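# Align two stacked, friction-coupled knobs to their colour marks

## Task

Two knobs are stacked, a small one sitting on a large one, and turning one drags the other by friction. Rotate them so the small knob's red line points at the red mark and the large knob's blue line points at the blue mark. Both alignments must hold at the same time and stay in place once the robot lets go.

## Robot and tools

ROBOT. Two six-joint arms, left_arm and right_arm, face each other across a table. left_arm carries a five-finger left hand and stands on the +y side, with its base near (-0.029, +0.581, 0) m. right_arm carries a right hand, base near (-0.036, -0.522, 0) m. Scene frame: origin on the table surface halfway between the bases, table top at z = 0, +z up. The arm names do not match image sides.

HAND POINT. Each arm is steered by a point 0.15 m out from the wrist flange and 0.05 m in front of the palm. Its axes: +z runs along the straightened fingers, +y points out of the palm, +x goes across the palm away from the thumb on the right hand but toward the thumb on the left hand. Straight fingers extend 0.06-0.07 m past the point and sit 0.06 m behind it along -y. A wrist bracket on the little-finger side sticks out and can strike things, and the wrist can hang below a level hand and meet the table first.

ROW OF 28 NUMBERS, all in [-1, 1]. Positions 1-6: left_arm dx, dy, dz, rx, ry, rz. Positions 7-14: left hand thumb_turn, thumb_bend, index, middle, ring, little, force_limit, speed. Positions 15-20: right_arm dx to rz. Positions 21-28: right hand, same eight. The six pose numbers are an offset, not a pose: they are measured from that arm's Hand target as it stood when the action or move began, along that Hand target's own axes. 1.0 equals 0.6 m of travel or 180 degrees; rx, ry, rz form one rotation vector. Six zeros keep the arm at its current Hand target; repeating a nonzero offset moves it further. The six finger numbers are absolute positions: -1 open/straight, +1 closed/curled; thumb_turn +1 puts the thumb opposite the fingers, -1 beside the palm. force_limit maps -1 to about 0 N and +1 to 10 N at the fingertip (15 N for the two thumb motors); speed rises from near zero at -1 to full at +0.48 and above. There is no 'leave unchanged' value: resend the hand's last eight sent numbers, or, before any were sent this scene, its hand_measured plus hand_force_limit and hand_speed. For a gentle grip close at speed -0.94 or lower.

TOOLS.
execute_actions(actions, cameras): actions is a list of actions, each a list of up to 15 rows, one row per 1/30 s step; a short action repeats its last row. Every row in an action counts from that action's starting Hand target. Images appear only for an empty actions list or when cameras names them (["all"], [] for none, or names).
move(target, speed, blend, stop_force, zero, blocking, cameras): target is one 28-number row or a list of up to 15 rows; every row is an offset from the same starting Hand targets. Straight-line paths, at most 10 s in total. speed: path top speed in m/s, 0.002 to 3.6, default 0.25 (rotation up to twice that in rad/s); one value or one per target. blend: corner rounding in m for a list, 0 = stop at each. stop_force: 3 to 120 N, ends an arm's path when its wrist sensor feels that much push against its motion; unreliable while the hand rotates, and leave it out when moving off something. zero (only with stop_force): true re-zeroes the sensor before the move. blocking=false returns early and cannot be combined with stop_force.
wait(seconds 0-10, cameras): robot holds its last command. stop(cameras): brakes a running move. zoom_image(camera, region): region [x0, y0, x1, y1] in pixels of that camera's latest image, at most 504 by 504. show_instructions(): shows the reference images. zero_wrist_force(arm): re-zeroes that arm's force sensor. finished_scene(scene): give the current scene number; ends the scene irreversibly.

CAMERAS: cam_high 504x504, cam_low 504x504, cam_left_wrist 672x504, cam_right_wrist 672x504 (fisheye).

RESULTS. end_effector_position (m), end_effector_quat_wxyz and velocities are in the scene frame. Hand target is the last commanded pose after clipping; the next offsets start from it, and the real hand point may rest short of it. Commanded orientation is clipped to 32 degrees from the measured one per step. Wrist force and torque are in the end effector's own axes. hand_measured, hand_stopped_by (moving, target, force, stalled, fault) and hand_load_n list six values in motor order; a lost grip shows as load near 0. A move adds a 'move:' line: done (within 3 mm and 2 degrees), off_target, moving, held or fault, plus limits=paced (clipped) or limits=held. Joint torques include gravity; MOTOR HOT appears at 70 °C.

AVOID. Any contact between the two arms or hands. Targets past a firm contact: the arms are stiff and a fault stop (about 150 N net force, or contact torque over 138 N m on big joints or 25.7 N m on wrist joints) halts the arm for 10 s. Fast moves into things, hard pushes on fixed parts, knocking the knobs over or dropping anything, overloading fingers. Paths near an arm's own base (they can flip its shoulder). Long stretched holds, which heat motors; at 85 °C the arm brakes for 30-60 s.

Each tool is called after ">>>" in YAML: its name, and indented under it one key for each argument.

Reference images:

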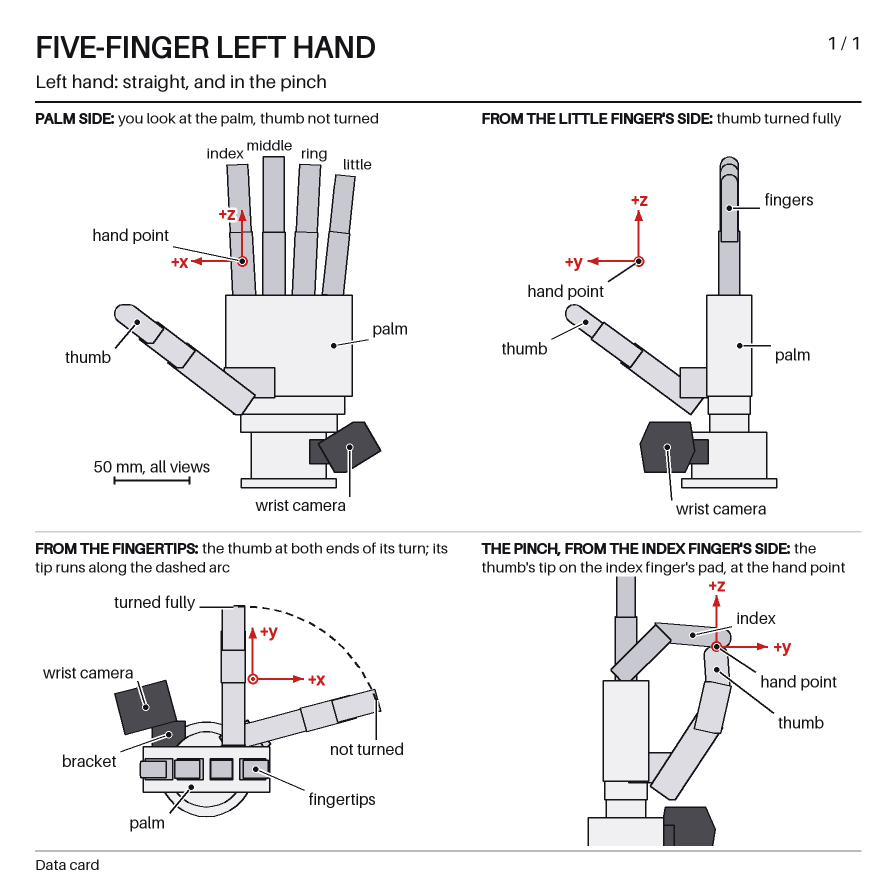

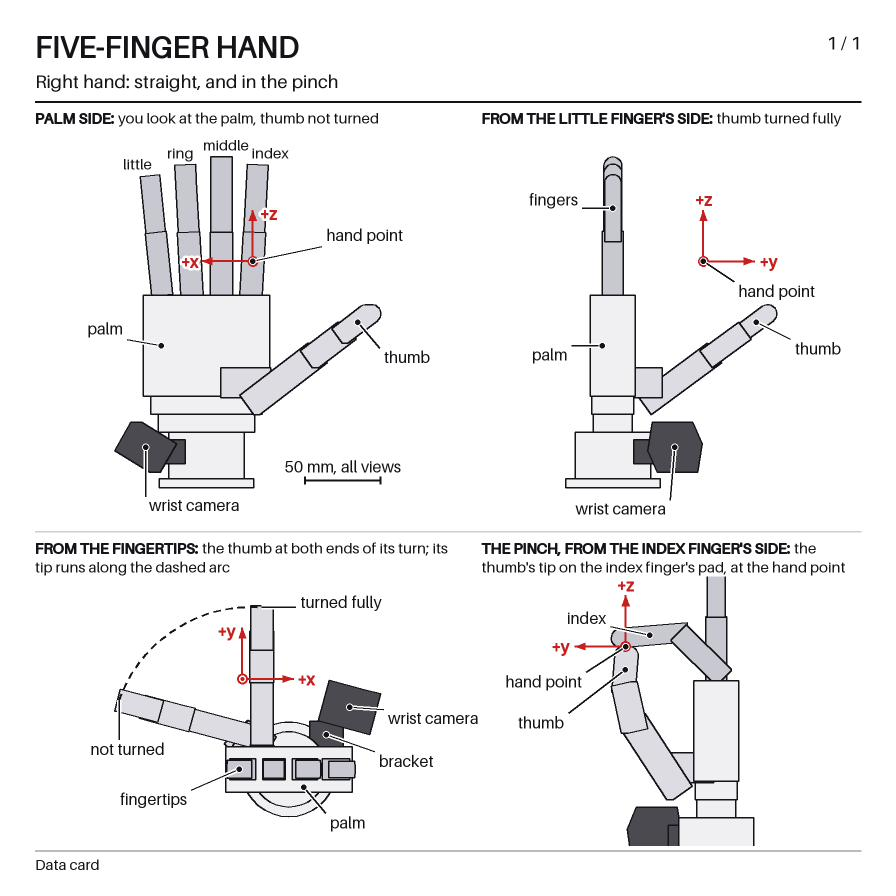

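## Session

>>> execute_actions:
  actions: []

>>> zoom_image:
  camera: "cam_high"
  region: [222, 222, 302, 302]

Scene clock: 0.00 s.
left_arm: end_effector_position=(+0.0926, +0.3225, +0.4708) hand_measured=(-1.000, -1.000, -1.000, -1.000, -1.000, -1.000) hand_load_n=(+0.0, +0.0, +0.0, +0.0, +0.0, +0.0) hand_stopped_by=(target, target, target, target, target, target) hand_force_limit=0.00 hand_speed=-0.80 end_effector_quat_wxyz=(-0.013, +0.941, -0.339, +0.001) | right_arm: end_effector_position=(+0.0911, -0.2565, +0.4701) hand_measured=(-1.000, -1.000, -1.000, -1.000, -1.000, -1.000) hand_load_n=(+0.0, +0.0, +0.0, +0.0, +0.0, +0.0) hand_stopped_by=(target, target, target, target, target, target) hand_force_limit=0.00 hand_speed=-0.80 end_effector_quat_wxyz=(-0.014, -0.336, +0.942, -0.002)
Joint positions: left_arm=[4.327 -1.41 -1.365 1.204 -1.596 1.877] | right_arm=[-1.164 -1.703 1.355 1.948 1.573 -1.876]
Joint velocities: within noise
Joint torques (N m): no reading
Motor temperatures (°C): left_arm=[34 33 34 42 41 37] | right_arm=[31 30 33 34 37 36]
Wrist force (N): no reading
Wrist torque (N m): no reading
Wrist force, peak (N): no reading
Hand target: left_arm +0.0926, +0.3225, +0.4708; -0.013, +0.941, -0.339, +0.001 | right_arm +0.0911, -0.2565, +0.4701; -0.014, -0.336, +0.942, -0.002
camera_calibration:
cam_left_wrist: T_world_to_cam=[[0.831117, 0.555473, -0.0263413, -0.241387], [0.503525, -0.731596, 0.459597, -0.0274963], [0.236023, -0.395243, -0.887737, 0.64474], [0, 0, 0, 1]] pos_world=[0.0622925, 0.368796, 0.578638]
cam_right_wrist: T_world_to_cam=[[-0.804451, 0.590324, 0.0661601, 0.194091], [0.545033, 0.689228, 0.477393, -0.0946907], [0.236217, 0.420098, -0.876196, 0.613501], [0, 0, 0, 1]] pos_world=[0.0628271, -0.307044, 0.569911]

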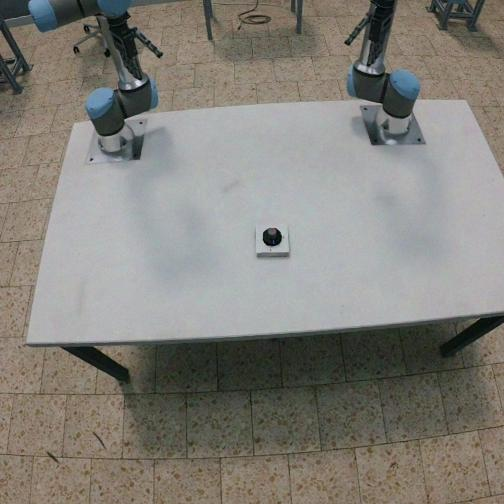

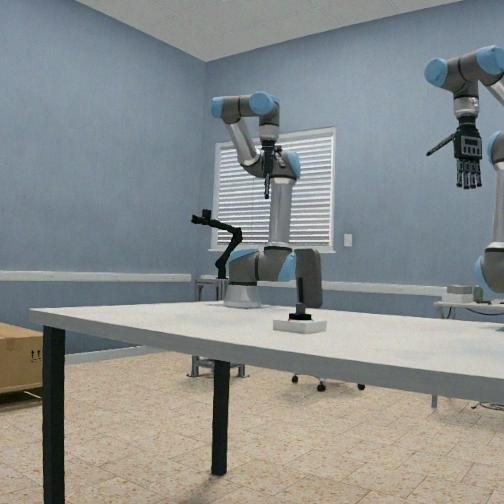

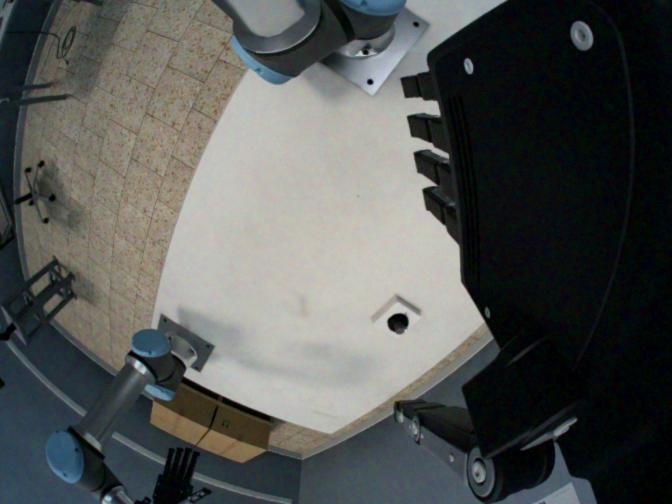

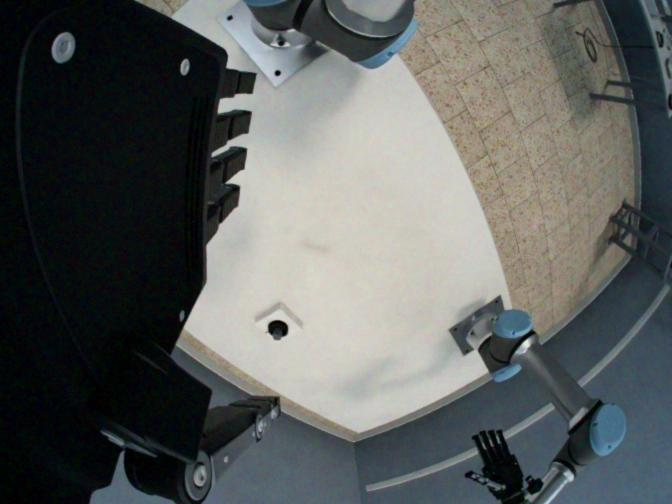

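Scaled by 6.300 from the camera's 504x504 image, which has a finer 720x720 frame.

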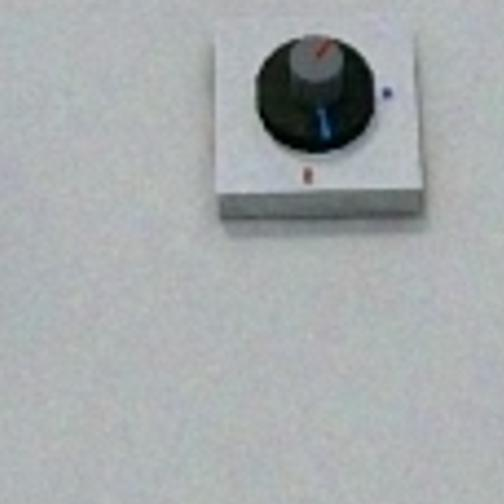

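>>> move:
  target: [0.4035,-0.0618,0.5838,0.2063,0.2347,0.4837,-1,-1,-1,1,1,1,0,-0.5,-0.9342,0.0887,0.4585,0.2412,-0.253,-0.4742,1,-1,-0.3,-0.3,-1,-1,0.1,-0.4]
  speed: 0.3
  cameras: ["cam_right_wrist", "cam_high"]

Scene clock: 54.93 s.
left_arm: end_effector_position=(+0.3062, +0.2051, +0.1197) hand_measured=(-1.000, -1.000, -1.000, +1.000, +1.000, +1.000) hand_load_n=(+0.0, +0.0, +0.0, +0.0, +0.0, +0.0) hand_stopped_by=(target, target, target, target, target, target) hand_force_limit=0.00 hand_speed=-0.50 end_effector_quat_wxyz=(-0.165, +0.354, -0.834, +0.389) | right_arm: end_effector_position=(+0.4837, +0.1363, +0.1798) hand_measured=(+1.000, -1.000, -0.300, -0.300, -1.000, -1.000) hand_load_n=(+0.0, +0.0, +0.0, +0.0, +0.0, +0.0) hand_stopped_by=(target, target, target, target, target, target) hand_force_limit=0.10 hand_speed=-0.40 end_effector_quat_wxyz=(+0.423, -0.813, +0.354, -0.184)
Joint positions: left_arm=[4.318 -1.674 -1.958 2.897 -1.287 3.389] | right_arm=[-0.85 -0.728 0.704 0.634 1.526 -3.172]
Joint torques (N m): left_arm=[7.75 6.22 10.23 2.26 1.82 2.06] | right_arm=[-9.31 -47.06 -30.22 2.46 -1.21 -1.6]
Wrist force (N): left_arm=[-0.9 0.2 -0.3] | right_arm=[0.2 -1.3 0.7]
Wrist torque (N m): left_arm=[-0.25 0.12 -0.16] | right_arm=[0.06 -0.07 0.03]
Wrist force, peak (N): left_arm=[-1.5 0.1 -0.3] | right_arm=[0.2 -1.6 1.6]
Hand target: left_arm +0.3063, +0.2051, +0.1196; +0.165, -0.354, +0.834, -0.389 | right_arm +0.4837, +0.1363, +0.1798; -0.423, +0.813, -0.354, +0.184
Off the commanded pose: left_arm 0.000 m, 0 deg | right_arm 0.000 m, 0 deg.
move: done
camera_calibration:
cam_right_wrist: T_world_to_cam=[[-0.267847, -0.589569, -0.762015, 0.347379], [-0.955297, 0.265261, 0.130554, 0.405096], [0.125162, 0.762919, -0.634263, 0.0649172], [0, 0, 0, 1]] pos_world=[0.471906, 0.0478212, 0.252995]
Images, in order (width x height): cam_high 504x504, cam_right_wrist 672x504.

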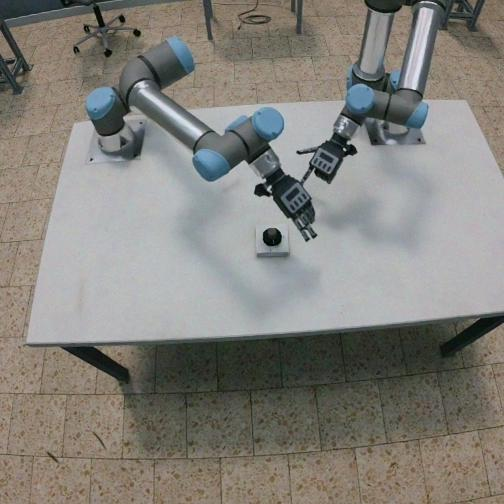

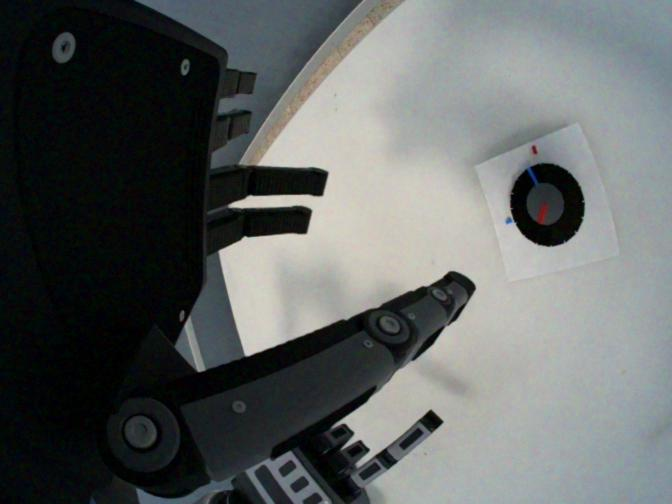

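>>> zoom_image:
  camera: "cam_right_wrist"
  region: [480, 140, 610, 270]

Scaled by 3.877 from the camera's 672x504 image, which has a finer 960x720 frame.

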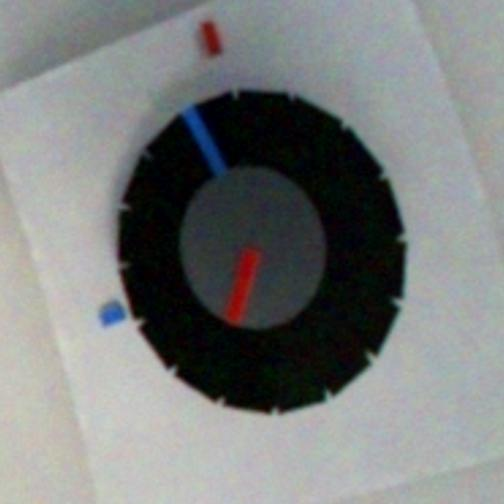

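>>> move:
  target:
    - [0,0,-0.1333,0,0,0,-1,-1,-1,1,1,1,0,-0.5,0.1053,0.0753,-0.0207,0,0.2093,0.1467,1,-1,-0.3,-0.3,-1,-1,0.1,-0.4]
    - [0,0,-0.1333,0,0,0,-1,-1,-1,1,1,1,0,-0.5,0.1053,0.1845,0.0558,0,0.2093,0.1467,1,-1,-0.3,-0.3,-1,-1,0.1,-0.4]
  speed: 0.2
  blend: [0.01,0]
  cameras: ["cam_right_wrist", "cam_low"]

>>> zoom_image:
  camera: "cam_right_wrist"
  region: [320, 170, 520, 370]

Scene clock: 87.87 s.
left_arm: end_effector_position=(+0.2622, +0.2477, +0.1711) hand_measured=(-1.000, -1.000, -1.000, +1.000, +1.000, +1.000) hand_load_n=(+0.0, +0.0, +0.0, +0.0, +0.0, +0.0) hand_stopped_by=(target, target, target, target, target, target) hand_force_limit=0.00 hand_speed=-0.50 end_effector_quat_wxyz=(-0.165, +0.354, -0.834, +0.389) | right_arm: end_effector_position=(+0.5002, +0.0656, +0.0700) hand_measured=(+1.000, -1.000, -0.300, -0.300, -1.000, -1.000) hand_load_n=(+0.0, +0.0, +0.0, +0.0, +0.0, +0.0) hand_stopped_by=(target, target, target, target, target, target) hand_force_limit=0.10 hand_speed=-0.40 end_effector_quat_wxyz=(+0.318, -0.610, +0.644, -0.335)
Joint positions: left_arm=[4.404 -1.465 -2.026 2.737 -1.224 3.45] | right_arm=[-0.745 -0.612 0.806 0.623 2.236 -2.559]
Joint torques (N m): left_arm=[7.39 24.83 11.31 -3.01 1.94 2.19] | right_arm=[-6.67 -48.44 -8.7 -2.03 -0.63 -1.61]
Wrist force (N): left_arm=[-1.3 0.1 0.0] | right_arm=[0.0 -1.6 1.0]
Wrist torque (N m): left_arm=[-0.29 0.19 -0.17] | right_arm=[-0.02 -0.02 -0.02]
Wrist force, peak (N): left_arm=[-1.6 0.2 -0.4] | right_arm=[0.2 -2.5 0.4]
Hand target: left_arm +0.2622, +0.2477, +0.1711; +0.165, -0.354, +0.834, -0.389 | right_arm +0.5003, +0.0655, +0.0699; -0.318, +0.610, -0.644, +0.335
Off the commanded pose: left_arm 0.000 m, 0 deg | right_arm 0.000 m, 0 deg.
move: done
camera_calibration:
cam_right_wrist: T_world_to_cam=[[-0.610607, -0.216588, -0.76174, 0.373423], [-0.472706, 0.871407, 0.131149, 0.172788], [0.63538, 0.440159, -0.63447, -0.186923], [0, 0, 0, 1]] pos_world=[0.42846, 0.0125856, 0.143193]
Images, in order (width x height): cam_low 504x504, cam_right_wrist 672x504.

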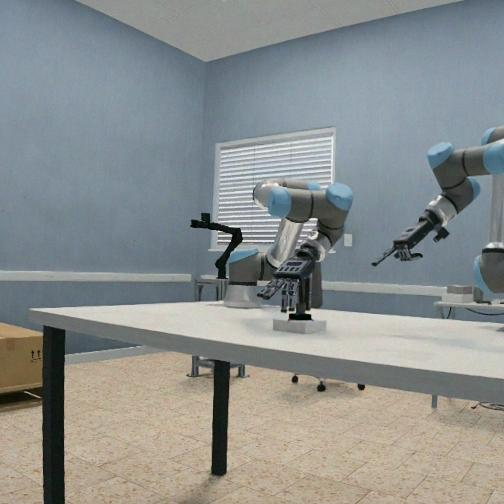

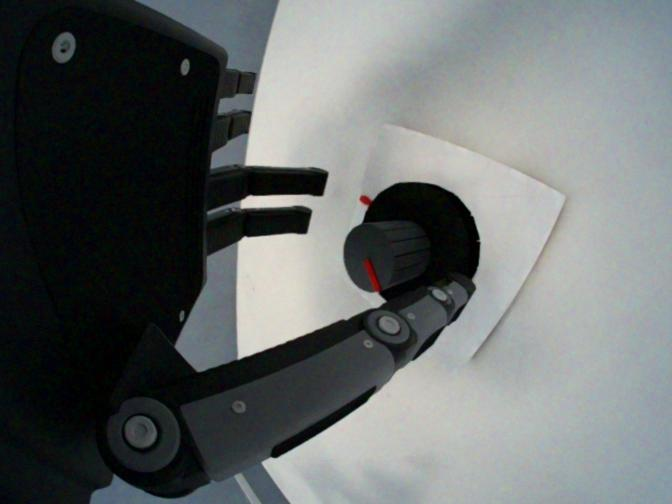

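Scaled by 2.520 from the camera's 672x504 image, which has a finer 960x720 frame.

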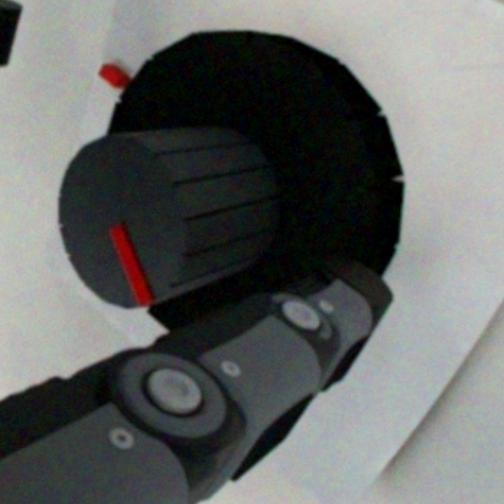

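>>> move:
  target:
    - [0,0,0,0,0,0,-1,-1,-1,1,1,1,0,-0.5,0,0,0,0,0,0,1,-0.3,0.5,0.5,-1,-1,0.1,-0.9]
    - [0,0,0,0,0,0,-1,-1,-1,1,1,1,0,-0.5,-0.0057,0.0022,-0.0031,0,-0.05,-0.0351,1,-0.3,0.5,0.5,-1,-1,0.1,-0.9]
    - [0,0,0,0,0,0,-1,-1,-1,1,1,1,0,-0.5,-0.0105,0.0051,-0.0072,0,-0.1001,-0.0702,1,-0.3,0.5,0.5,-1,-1,0.1,-0.9]
    - [0,0,0,0,0,0,-1,-1,-1,1,1,1,0,-0.5,-0.0143,0.0084,-0.012,0,-0.1502,-0.1052,1,-0.3,0.5,0.5,-1,-1,0.1,-0.9]
    - [0,0,0,0,0,0,-1,-1,-1,1,1,1,0,-0.5,-0.0172,0.0121,-0.0172,0,-0.2002,-0.1403,1,-0.3,0.5,0.5,-1,-1,0.1,-0.9]
    - [0,0,0,0,0,0,-1,-1,-1,1,1,1,0,-0.5,-0.0185,0.016,-0.0228,0,-0.2503,-0.1754,1,-0.3,0.5,0.5,-1,-1,0.1,-0.9]
    - [0,0,0,0,0,0,-1,-1,-1,1,1,1,0,-0.5,-0.0187,0.02,-0.0285,0,-0.3003,-0.2105,1,-0.3,0.5,0.5,-1,-1,0.1,-0.9]
    - [0,0,0,0,0,0,-1,-1,-1,1,1,1,0,-0.5,-0.0173,0.0238,-0.034,0,-0.3504,-0.2455,1,-0.3,0.5,0.5,-1,-1,0.1,-0.9]
    - [0,0,0,0,0,0,-1,-1,-1,1,1,1,0,-0.5,-0.015,0.0273,-0.0389,0,-0.3959,-0.2774,1,-0.3,0.5,0.5,-1,-1,0.1,-0.9]
  speed: 0.14
  blend: [0,0.002,0.002,0.002,0.002,0.002,0.002,0.002,0]
  cameras: ["cam_right_wrist"]

>>> zoom_image:
  camera: "cam_right_wrist"
  region: [320, 170, 520, 370]

Scene clock: 121.33 s.
left_arm: end_effector_position=(+0.2622, +0.2477, +0.1711) hand_measured=(-1.000, -1.000, -1.000, +1.000, +1.000, +1.000) hand_load_n=(+0.0, +0.0, +0.0, +0.0, +0.0, +0.0) hand_stopped_by=(target, target, target, target, target, target) hand_force_limit=0.00 hand_speed=-0.50 end_effector_quat_wxyz=(-0.165, +0.354, -0.834, +0.389) | right_arm: end_effector_position=(+0.4723, +0.0761, +0.0699) hand_measured=(+1.000, -0.752, +0.358, +0.276, -1.000, -1.000) hand_load_n=(+2.5, +5.5, +21.5, +0.5, +0.0, +0.0) hand_stopped_by=(target, force, force, force, target, target) hand_force_limit=0.10 hand_speed=-0.90 end_effector_quat_wxyz=(-0.461, +0.886, -0.047, +0.025)
Joint positions: left_arm=[4.404 -1.465 -2.026 2.737 -1.224 3.45] | right_arm=[-1.059 -0.594 0.787 0.704 0.823 -3.848]
Joint torques (N m): left_arm=[7.56 24.91 11.63 -3.03 1.96 2.22] | right_arm=[-24.82 -43.88 -24.68 4.74 2.75 -2.83]
Wrist force (N): left_arm=[-1.0 0.3 -0.1] | right_arm=[-8.9 -24.9 15.6]
Wrist torque (N m): left_arm=[-0.25 0.14 -0.16] | right_arm=[-0.62 -0.06 -0.09]
Wrist force, peak (N): left_arm=[-1.5 0.8 -0.3] | right_arm=[-8.9 -24.9 15.6]
Hand target: left_arm +0.2622, +0.2477, +0.1711; +0.165, -0.354, +0.834, -0.389 | right_arm +0.4723, +0.0761, +0.0699; -0.461, +0.886, -0.047, +0.025
Off the commanded pose: left_arm 0.000 m, 0 deg | right_arm 0.000 m, 0 deg.
move: done
camera_calibration:
cam_right_wrist: T_world_to_cam=[[0.18501, -0.620534, -0.762043, 0.0135464], [-0.89506, -0.426562, 0.130046, 0.448711], [-0.405756, 0.658014, -0.634334, 0.301302], [0, 0, 0, 1]] pos_world=[0.521372, 0.00154762, 0.143096]
Images, in order (width x height): cam_right_wrist 672x504.

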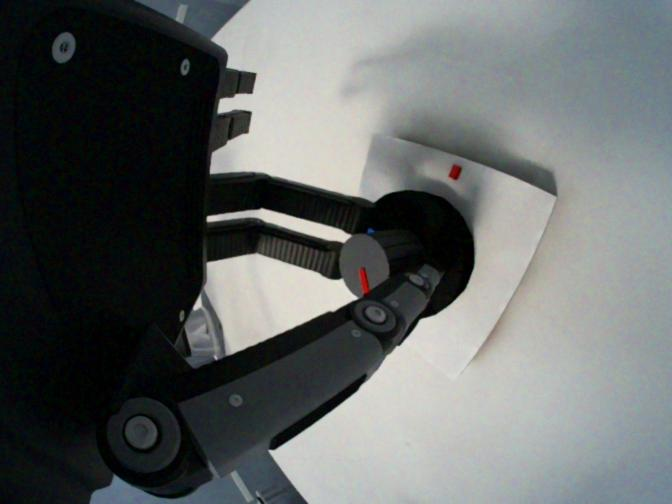

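Scaled by 2.520 from the camera's 672x504 image, which has a finer 960x720 frame.

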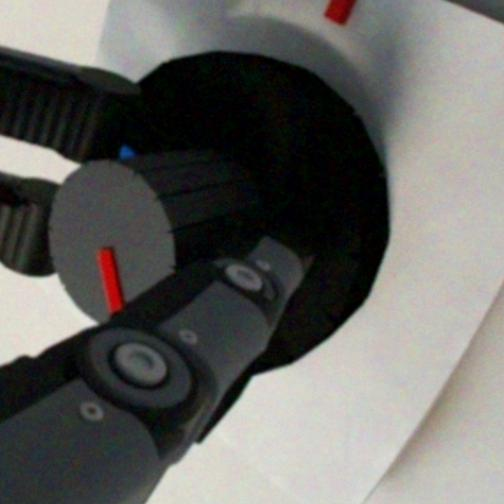

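>>> move:
  target: [0,0,0,0,0,0,-1,-1,-1,1,1,1,0,-0.5,-0.0017,-0.0027,0.0038,0,0,0,1,-0.3,0.5,0.5,-1,-1,0.1,-0.9]
  speed: 0.05
  cameras: ["cam_right_wrist"]

>>> zoom_image:
  camera: "cam_right_wrist"
  region: [320, 170, 520, 370]

Scene clock: 159.53 s.
left_arm: end_effector_position=(+0.2622, +0.2477, +0.1711) hand_measured=(-1.000, -1.000, -1.000, +1.000, +1.000, +1.000) hand_load_n=(-0.5, +0.0, +0.0, +0.5, +0.0, +0.0) hand_stopped_by=(target, target, target, target, target, target) hand_force_limit=0.00 hand_speed=-0.50 end_effector_quat_wxyz=(-0.165, +0.354, -0.834, +0.389) | right_arm: end_effector_position=(+0.4717, +0.0788, +0.0699) hand_measured=(+1.000, -0.754, +0.358, +0.276, -1.000, -1.000) hand_load_n=(-0.5, +17.5, +7.5, +0.0, +0.0, +0.0) hand_stopped_by=(target, force, force, force, target, target) hand_force_limit=0.10 hand_speed=-0.90 end_effector_quat_wxyz=(-0.461, +0.886, -0.047, +0.025)
Joint positions: left_arm=[4.404 -1.465 -2.026 2.737 -1.224 3.45] | right_arm=[-1.055 -0.59 0.78 0.705 0.826 -3.843]
Joint torques (N m): left_arm=[7.4 24.62 11.16 -2.97 1.94 2.16] | right_arm=[12.86 -47.28 -30.03 2.16 0.09 1.38]
Wrist force (N): left_arm=[-1.1 0.2 -0.1] | right_arm=[0.2 3.2 -8.8]
Wrist torque (N m): left_arm=[-0.28 0.17 -0.16] | right_arm=[-0.20 0.04 -0.08]
Wrist force, peak (N): left_arm=[-1.5 0.4 0.1] | right_arm=[-9.0 -25.2 15.5]
Hand target: left_arm +0.2622, +0.2477, +0.1711; +0.165, -0.354, +0.834, -0.389 | right_arm +0.4716, +0.0790, +0.0699; -0.461, +0.886, -0.047, +0.025
Off the commanded pose: left_arm 0.000 m, 0 deg | right_arm 0.000 m, 0 deg.
move: done
camera_calibration:
cam_right_wrist: T_world_to_cam=[[0.184968, -0.620607, -0.761993, 0.0154103], [-0.895057, -0.426543, 0.130131, 0.449354], [-0.405783, 0.657957, -0.634375, 0.299236], [0, 0, 0, 1]] pos_world=[0.520772, 0.00434788, 0.143096]
Images, in order (width x height): cam_right_wrist 672x504.

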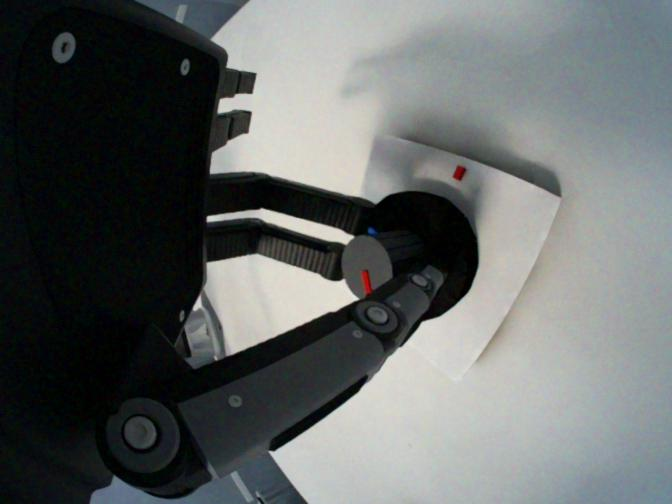

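Scaled by 2.520 from the camera's 672x504 image, which has a finer 960x720 frame.

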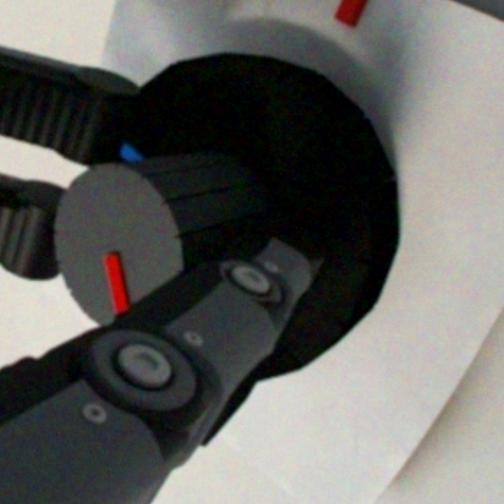

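>>> move:
  target:
    - [0,0,0,0,0,0,-1,-1,-1,1,1,1,0,-0.5,0,0,0,0,0,0,1,-1,-0.3,-0.3,-1,-1,0.1,-0.6]
    - [0,0,0,0,0,0,-1,-1,-1,1,1,1,0,-0.5,0,-0.0683,-0.0478,0,0,0,1,-1,-0.3,-0.3,-1,-1,0.1,-0.6]
    - [0,0,0.1333,0,0,0,-1,-1,-1,1,1,1,0,-0.5,0.0208,-0.2013,-0.0032,0,0.1866,0.1308,1,-1,-0.3,-0.3,-1,-1,0.1,-0.6]
  speed: 0.2
  blend: [0,0.01,0]
  cameras: ["cam_right_wrist"]

>>> zoom_image:
  camera: "cam_right_wrist"
  region: [490, 140, 620, 270]

Scene clock: 174.33 s.
left_arm: end_effector_position=(+0.3062, +0.2051, +0.1196) hand_measured=(-1.000, -1.000, -1.000, +1.000, +1.000, +1.000) hand_load_n=(+0.0, -0.5, +0.0, +0.0, +0.0, +0.0) hand_stopped_by=(target, target, target, target, target, target) hand_force_limit=0.00 hand_speed=-0.50 end_effector_quat_wxyz=(-0.165, +0.354, -0.834, +0.389) | right_arm: end_effector_position=(+0.4911, +0.1449, +0.1699) hand_measured=(+1.000, -1.000, -0.300, -0.300, -1.000, -1.000) hand_load_n=(+0.0, +0.0, +0.0, +0.0, +0.0, +0.0) hand_stopped_by=(target, target, target, target, target, target) hand_force_limit=0.10 hand_speed=-0.60 end_effector_quat_wxyz=(+0.424, -0.813, +0.355, -0.184)
Joint positions: left_arm=[4.318 -1.674 -1.958 2.897 -1.287 3.389] | right_arm=[-0.848 -0.685 0.652 0.644 1.528 -3.171]
Joint torques (N m): left_arm=[-8.63 6.95 26.7 2.25 -0.49 -2.81] | right_arm=[7.19 -47.42 -30.24 2.64 1.95 1.16]
Wrist force (N): left_arm=[-1.1 0.1 -0.5] | right_arm=[0.2 -1.4 0.7]
Wrist torque (N m): left_arm=[-0.25 0.14 -0.06] | right_arm=[0.04 -0.07 -0.11]
Wrist force, peak (N): left_arm=[-1.6 0.1 -0.1] | right_arm=[0.9 2.5 -11.6]
Hand target: left_arm +0.3063, +0.2051, +0.1196; +0.165, -0.354, +0.834, -0.389 | right_arm +0.4912, +0.1449, +0.1700; -0.423, +0.813, -0.355, +0.184
Off the commanded pose: left_arm 0.000 m, 0 deg | right_arm 0.000 m, 0 deg.
move: done
camera_calibration:
cam_right_wrist: T_world_to_cam=[[-0.267977, -0.589426, -0.76208, 0.347033], [-0.955261, 0.265321, 0.130696, 0.411108], [0.12516, 0.763009, -0.634155, 0.0511843], [0, 0, 0, 1]] pos_world=[0.479306, 0.0564206, 0.243195]
Images, in order (width x height): cam_right_wrist 672x504.

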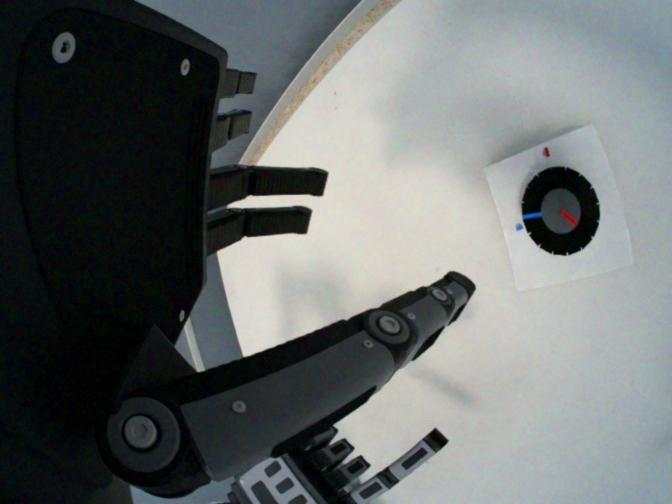

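Scaled by 3.877 from the camera's 672x504 image, which has a finer 960x720 frame.

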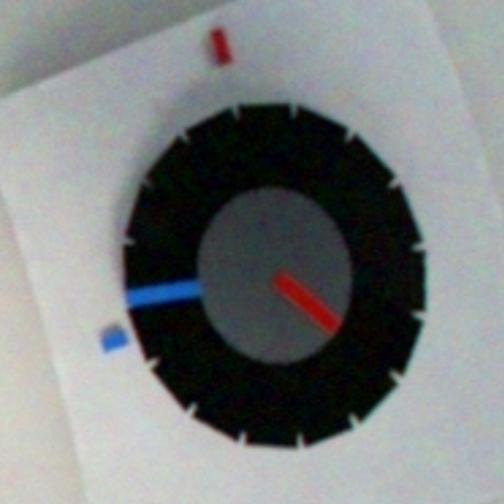

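>>> move:
  target:
    - [-0.0316,-0.0079,0.08,0,0.0468,0.0393,-1,-1,-1,1,1,1,0,-0.5,0.1025,0.0855,-0.0348,0,0.182,0.1276,1,-1,-0.3,-0.3,-1,-1,0.1,-0.6]
    - [-0.0633,-0.0158,0.2078,0,0.0468,0.0393,-1,-1,-1,1,1,1,0,-0.5,0.1025,0.181,0.0322,0,0.182,0.1276,1,-1,-0.3,-0.3,-1,-1,0.1,-0.6]
  speed: 0.2
  blend: [0.01,0]
  cameras: ["cam_right_wrist","cam_low","cam_high"]

>>> zoom_image:
  camera: "cam_low"
  region: [260, 270, 350, 360]

>>> zoom_image:
  camera: "cam_right_wrist"
  region: [320, 170, 520, 370]

Scene clock: 218.87 s.
left_arm: end_effector_position=(+0.4056, +0.1619, +0.0467) hand_measured=(-1.000, -1.000, -1.000, +1.000, +1.000, +1.000) hand_load_n=(+0.0, +0.0, +0.0, +0.0, +0.0, +0.0) hand_stopped_by=(target, target, target, target, target, target) hand_force_limit=0.00 hand_speed=-0.50 end_effector_quat_wxyz=(-0.127, +0.273, -0.865, +0.403) | right_arm: end_effector_position=(+0.4989, +0.0683, +0.0699) hand_measured=(+1.000, -1.000, -0.300, -0.300, -1.000, -1.000) hand_load_n=(+0.0, +0.0, +0.0, +0.0, +0.0, +0.0) hand_stopped_by=(target, target, target, target, target, target) hand_force_limit=0.10 hand_speed=-0.60 end_effector_quat_wxyz=(+0.335, -0.643, +0.611, -0.318)
Joint positions: left_arm=[4.366 -2.035 -1.701 2.935 -1.113 3.568] | right_arm=[-0.764 -0.665 0.894 0.525 2.149 -2.666]
Joint torques (N m): left_arm=[-8.78 19.43 25.24 1.07 -0.29 -2.79] | right_arm=[-2.33 -47.18 -9.51 -2.15 -0.7 -1.64]
Wrist force (N): left_arm=[-0.9 0.2 0.2] | right_arm=[0.1 -1.5 0.9]
Wrist torque (N m): left_arm=[-0.30 0.15 -0.02] | right_arm=[0.01 -0.06 -0.10]
Wrist force, peak (N): left_arm=[-1.4 0.0 -0.7] | right_arm=[0.2 -2.4 0.7]
Hand target: left_arm +0.4056, +0.1619, +0.0466; +0.127, -0.273, +0.865, -0.403 | right_arm +0.4989, +0.0683, +0.0699; -0.335, +0.643, -0.611, +0.318
Off the commanded pose: left_arm 0.000 m, 0 deg | right_arm 0.000 m, 0 deg.
move: done
camera_calibration:
cam_right_wrist: T_world_to_cam=[[-0.584791, -0.278871, -0.761741, 0.364583], [-0.560928, 0.817372, 0.131389, 0.217474], [0.585986, 0.504117, -0.634419, -0.167005], [0, 0, 0, 1]] pos_world=[0.433055, 0.00810452, 0.143193]
Images, in order (width x height): cam_high 504x504, cam_low 504x504, cam_right_wrist 672x504.

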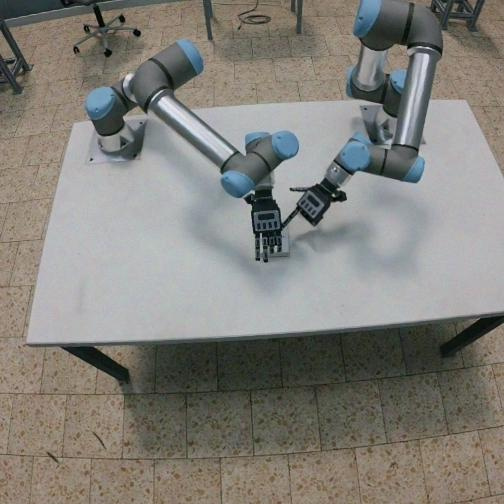

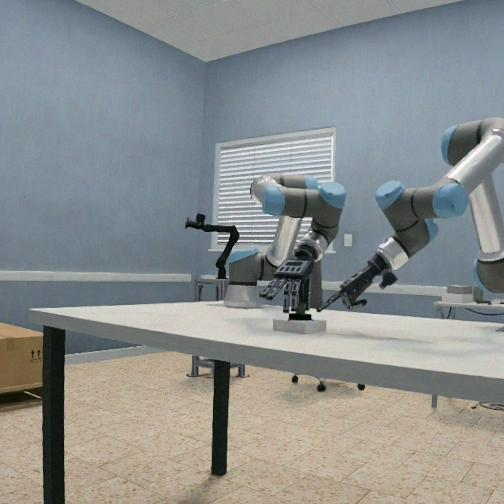

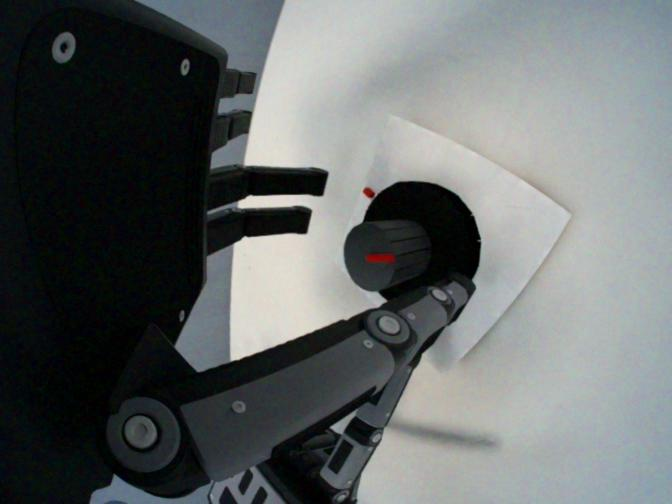

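Scaled by 5.600 from the camera's 504x504 image, which has a finer 720x720 frame.

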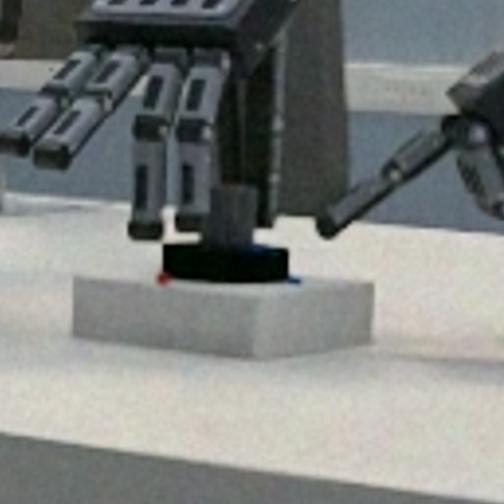

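Scaled by 2.520 from the camera's 672x504 image, which has a finer 960x720 frame.

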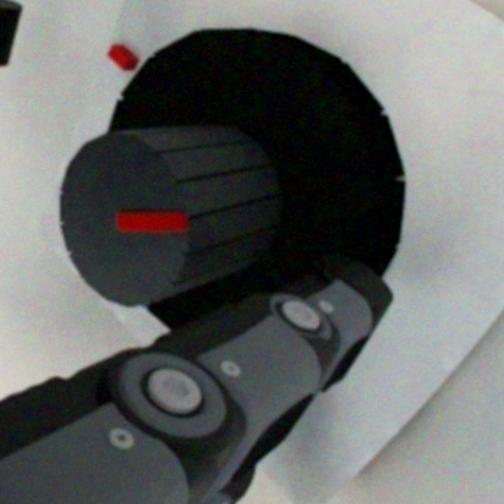

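>>> move:
  target: [0,0,0.055,0,0,0,-1,-1,-1,1,1,1,0,-0.5,0,0,0,0,0,0,1,-1,-0.3,-0.3,-1,-1,0.1,-0.6]
  speed: 0.015
  stop_force: 12
  cameras: ["cam_low"]

>>> zoom_image:
  camera: "cam_low"
  region: [260, 270, 350, 360]

Scene clock: 227.53 s.
left_arm: end_effector_position=(+0.4121, +0.1526, +0.0371) hand_measured=(-1.000, -1.000, -1.000, +1.000, +1.000, +1.000) hand_load_n=(+0.0, +0.0, -9.5, +0.0, +0.0, +0.0) hand_stopped_by=(target, target, target, target, target, target) hand_force_limit=0.00 hand_speed=-0.50 end_effector_quat_wxyz=(-0.127, +0.273, -0.865, +0.403) | right_arm: end_effector_position=(+0.4989, +0.0683, +0.0699) hand_measured=(+1.000, -1.000, -0.300, -0.300, -1.000, -1.000) hand_load_n=(+0.0, +0.0, +0.0, +0.0, +0.0, +0.0) hand_stopped_by=(target, target, target, target, target, target) hand_force_limit=0.10 hand_speed=-0.60 end_effector_quat_wxyz=(+0.335, -0.643, +0.611, -0.318)
Joint positions: left_arm=[4.352 -2.068 -1.675 2.948 -1.123 3.556] | right_arm=[-0.764 -0.665 0.894 0.525 2.149 -2.666]
Joint torques (N m): left_arm=[7.01 46.65 11.47 -1.43 2.65 2.01] | right_arm=[-5.9 -48.76 -9.29 -1.83 -0.63 -1.5]
Wrist force (N): left_arm=[-1.1 4.9 -6.0] | right_arm=[0.0 -1.5 1.0]
Wrist torque (N m): left_arm=[-0.28 0.11 -0.02] | right_arm=[0.02 -0.04 -0.10]
Wrist force, peak (N): left_arm=[-1.8 4.8 -15.9] | right_arm=[0.2 -1.8 1.2]
Hand target: left_arm +0.4121, +0.1526, +0.0371; +0.127, -0.273, +0.865, -0.403 (not the last commanded pose) | right_arm +0.4989, +0.0683, +0.0699; -0.335, +0.643, -0.611, +0.318
Off the commanded pose: left_arm 0.018 m, 0 deg | right_arm 0.000 m, 0 deg.
move: contact (left_arm)
Images, in order (width x height): cam_low 504x504.

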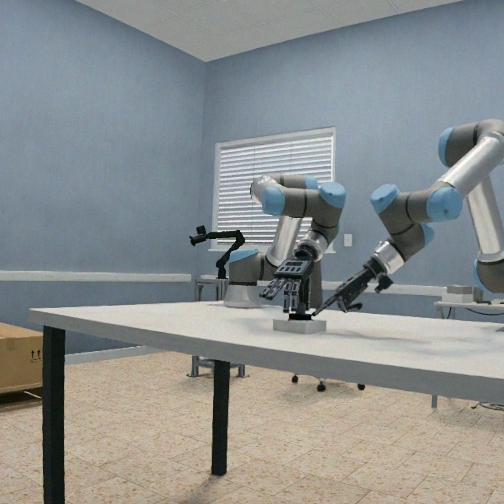

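Scaled by 5.600 from the camera's 504x504 image, which has a finer 720x720 frame.

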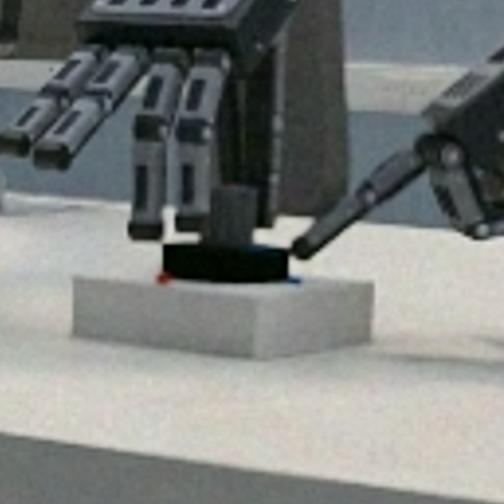

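>>> move:
  target:
    - [0,0,0,0,0,0,-1,-1,-1,1,1,1,0,-0.5,0,0,0,0,0,0,1,-0.3,0.5,0.5,-1,-1,0.1,-0.9]
    - [0,0,0,0,0,0,-1,-1,-1,1,1,1,0,-0.5,-0.0055,0.002,-0.0029,0,-0.0455,-0.0319,1,-0.3,0.5,0.5,-1,-1,0.1,-0.9]
    - [0,0,0,0,0,0,-1,-1,-1,1,1,1,0,-0.5,-0.0103,0.0046,-0.0066,0,-0.091,-0.0638,1,-0.3,0.5,0.5,-1,-1,0.1,-0.9]
    - [0,0,0,0,0,0,-1,-1,-1,1,1,1,0,-0.5,-0.0143,0.0076,-0.0108,0,-0.1365,-0.0957,1,-0.3,0.5,0.5,-1,-1,0.1,-0.9]
    - [0,0,0,0,0,0,-1,-1,-1,1,1,1,0,-0.5,-0.0173,0.0109,-0.0156,0,-0.182,-0.1276,1,-0.3,0.5,0.5,-1,-1,0.1,-0.9]
  speed: 0.14
  blend: [0,0.002,0.002,0.002,0]
  cameras: ["cam_right_wrist"]

>>> zoom_image:
  camera: "cam_right_wrist"
  region: [320, 170, 520, 370]

Scene clock: 244.80 s.
left_arm: end_effector_position=(+0.4121, +0.1526, +0.0371) hand_measured=(-1.000, -1.000, -1.000, +1.000, +1.000, +1.000) hand_load_n=(-0.5, +0.0, -8.5, +0.0, +0.0, +0.0) hand_stopped_by=(target, target, target, target, target, target) hand_force_limit=0.00 hand_speed=-0.50 end_effector_quat_wxyz=(-0.127, +0.273, -0.865, +0.403) | right_arm: end_effector_position=(+0.4870, +0.0781, +0.0699) hand_measured=(+1.000, -0.752, +0.368, +0.266, -1.000, -1.000) hand_load_n=(+8.0, +15.0, +5.5, +0.0, +0.0, +0.0) hand_stopped_by=(target, force, force, force, target, target) hand_force_limit=0.10 hand_speed=-0.90 end_effector_quat_wxyz=(+0.423, -0.813, +0.355, -0.184)
Joint positions: left_arm=[4.352 -2.068 -1.675 2.948 -1.123 3.556] | right_arm=[-0.927 -0.804 1.128 0.291 1.464 -3.216]
Joint torques (N m): left_arm=[6.54 46.32 14.03 0.25 0.91 1.92] | right_arm=[-17.74 -42.33 -31.61 0.57 1.1 -2.51]
Wrist force (N): left_arm=[-0.2 4.6 -4.7] | right_arm=[-9.6 0.5 -6.4]
Wrist torque (N m): left_arm=[-0.30 0.25 0.02] | right_arm=[-0.18 0.10 0.31]
Wrist force, peak (N): left_arm=[-1.1 5.5 -5.7] | right_arm=[-9.8 0.3 -6.2]
Hand target: left_arm +0.4121, +0.1526, +0.0371; +0.127, -0.273, +0.865, -0.403 | right_arm +0.4870, +0.0781, +0.0699; -0.423, +0.813, -0.355, +0.184
Off the commanded pose: left_arm 0.000 m, 0 deg | right_arm 0.000 m, 0 deg.
move: done
camera_calibration:
cam_right_wrist: T_world_to_cam=[[-0.268165, -0.589331, -0.762087, 0.230368], [-0.955182, 0.265586, 0.13073, 0.437959], [0.125356, 0.762989, -0.63414, 0.0390922], [0, 0, 0, 1]] pos_world=[0.475207, -0.0103801, 0.143095]
Images, in order (width x height): cam_right_wrist 672x504.

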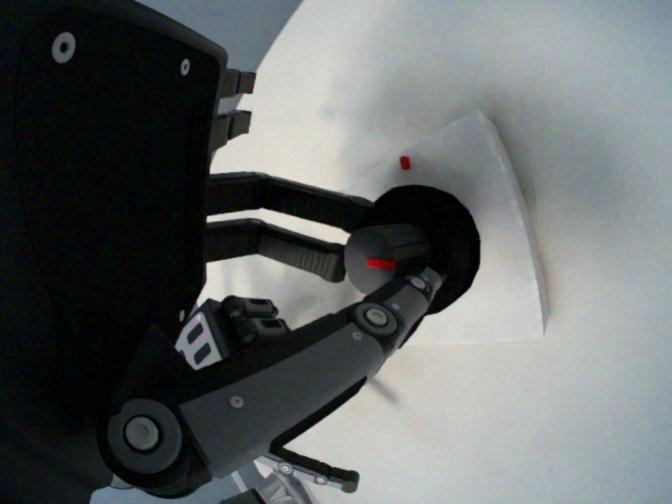

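Scaled by 2.520 from the camera's 672x504 image, which has a finer 960x720 frame.

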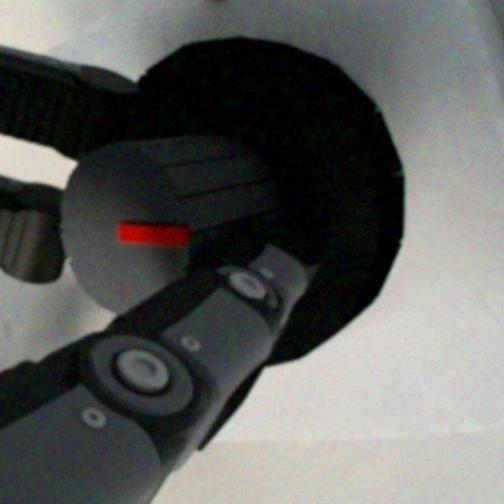

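>>> move:
  target:
    - [0,0,0,0,0,0,-1,-1,-1,1,1,1,0,-0.5,-0.0063,0.0022,-0.0031,0,-0.0455,-0.0319,1,-0.3,0.5,0.5,-1,-1,0.1,-0.9]
    - [0,0,0,0,0,0,-1,-1,-1,1,1,1,0,-0.5,-0.012,0.0051,-0.0072,0,-0.091,-0.0638,1,-0.3,0.5,0.5,-1,-1,0.1,-0.9]
    - [0,0,0,0,0,0,-1,-1,-1,1,1,1,0,-0.5,-0.0168,0.0084,-0.012,0,-0.1365,-0.0957,1,-0.3,0.5,0.5,-1,-1,0.1,-0.9]
  speed: 0.14
  blend: [0.002,0.002,0]
  cameras: ["cam_right_wrist", "cam_low"]

>>> zoom_image:
  camera: "cam_right_wrist"
  region: [320, 170, 520, 370]

>>> zoom_image:
  camera: "cam_low"
  region: [260, 270, 350, 360]

Scene clock: 266.43 s.
left_arm: end_effector_position=(+0.4121, +0.1526, +0.0371) hand_measured=(-1.000, -1.000, -1.000, +1.000, +1.000, +1.000) hand_load_n=(+0.0, -0.5, -9.0, +0.0, +0.0, +0.0) hand_stopped_by=(target, target, target, target, target, target) hand_force_limit=0.00 hand_speed=-0.50 end_effector_quat_wxyz=(-0.127, +0.273, -0.865, +0.403) | right_arm: end_effector_position=(+0.4737, +0.0795, +0.0699) hand_measured=(+1.000, -0.752, +0.368, +0.266, -1.000, -1.000) hand_load_n=(+6.5, +13.5, +5.5, +0.5, +0.0, +0.0) hand_stopped_by=(target, force, force, force, target, target) hand_force_limit=0.10 hand_speed=-0.90 end_effector_quat_wxyz=(+0.457, -0.877, +0.132, -0.069)
Joint positions: left_arm=[4.352 -2.068 -1.675 2.948 -1.123 3.556] | right_arm=[-1.03 -0.693 0.949 0.51 0.973 -3.638]
Joint torques (N m): left_arm=[6.35 46.22 17.51 2.92 0.56 1.9] | right_arm=[-14.24 -43.25 -30.01 0.78 0.01 -2.39]
Wrist force (N): left_arm=[0.0 4.9 -5.1] | right_arm=[-8.2 -4.7 -5.7]
Wrist torque (N m): left_arm=[-0.28 0.23 0.03] | right_arm=[-0.37 0.12 0.19]
Wrist force, peak (N): left_arm=[0.1 4.9 -5.5] | right_arm=[-10.3 0.2 -6.7]
Hand target: left_arm +0.4121, +0.1526, +0.0371; +0.127, -0.273, +0.865, -0.403 | right_arm +0.4737, +0.0795, +0.0699; -0.457, +0.877, -0.132, +0.069
Off the commanded pose: left_arm 0.000 m, 0 deg | right_arm 0.000 m, 0 deg.
move: done
camera_calibration:
cam_right_wrist: T_world_to_cam=[[0.0629299, -0.644412, -0.762084, 0.0751326], [-0.960045, -0.247717, 0.130191, 0.467978], [-0.272678, 0.723442, -0.634254, 0.231398], [0, 0, 0, 1]] pos_world=[0.50765, -0.00306059, 0.143096]
Images, in order (width x height): cam_low 504x504, cam_right_wrist 672x504.

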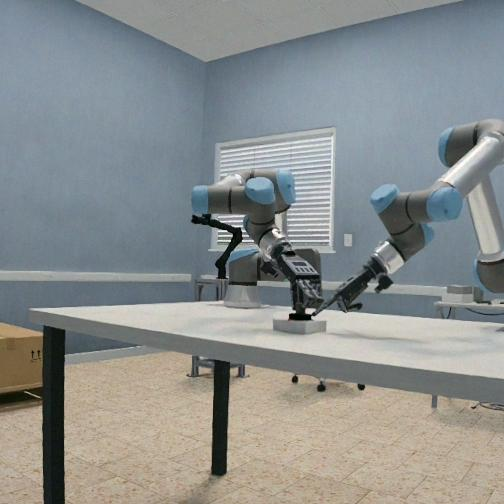

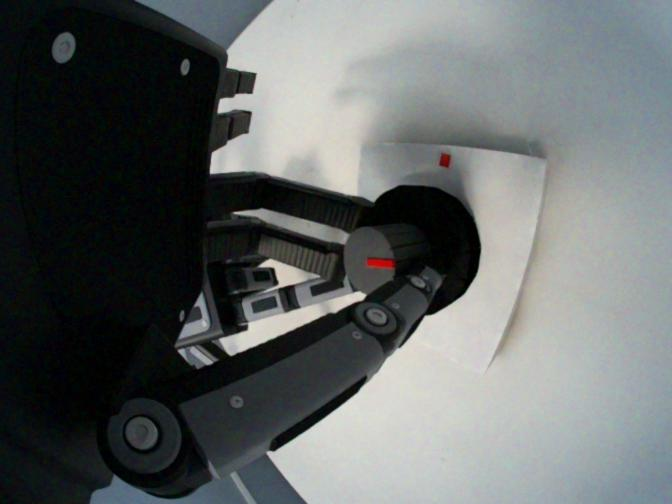

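Scaled by 2.520 from the camera's 672x504 image, which has a finer 960x720 frame.

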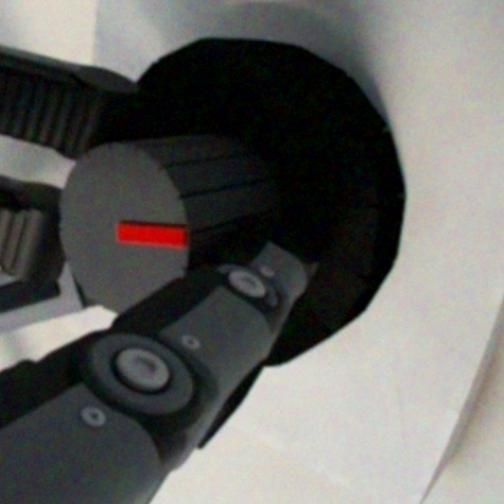

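Scaled by 5.600 from the camera's 504x504 image, which has a finer 720x720 frame.

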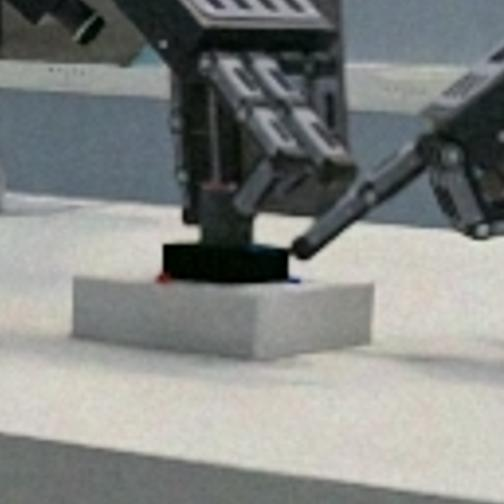

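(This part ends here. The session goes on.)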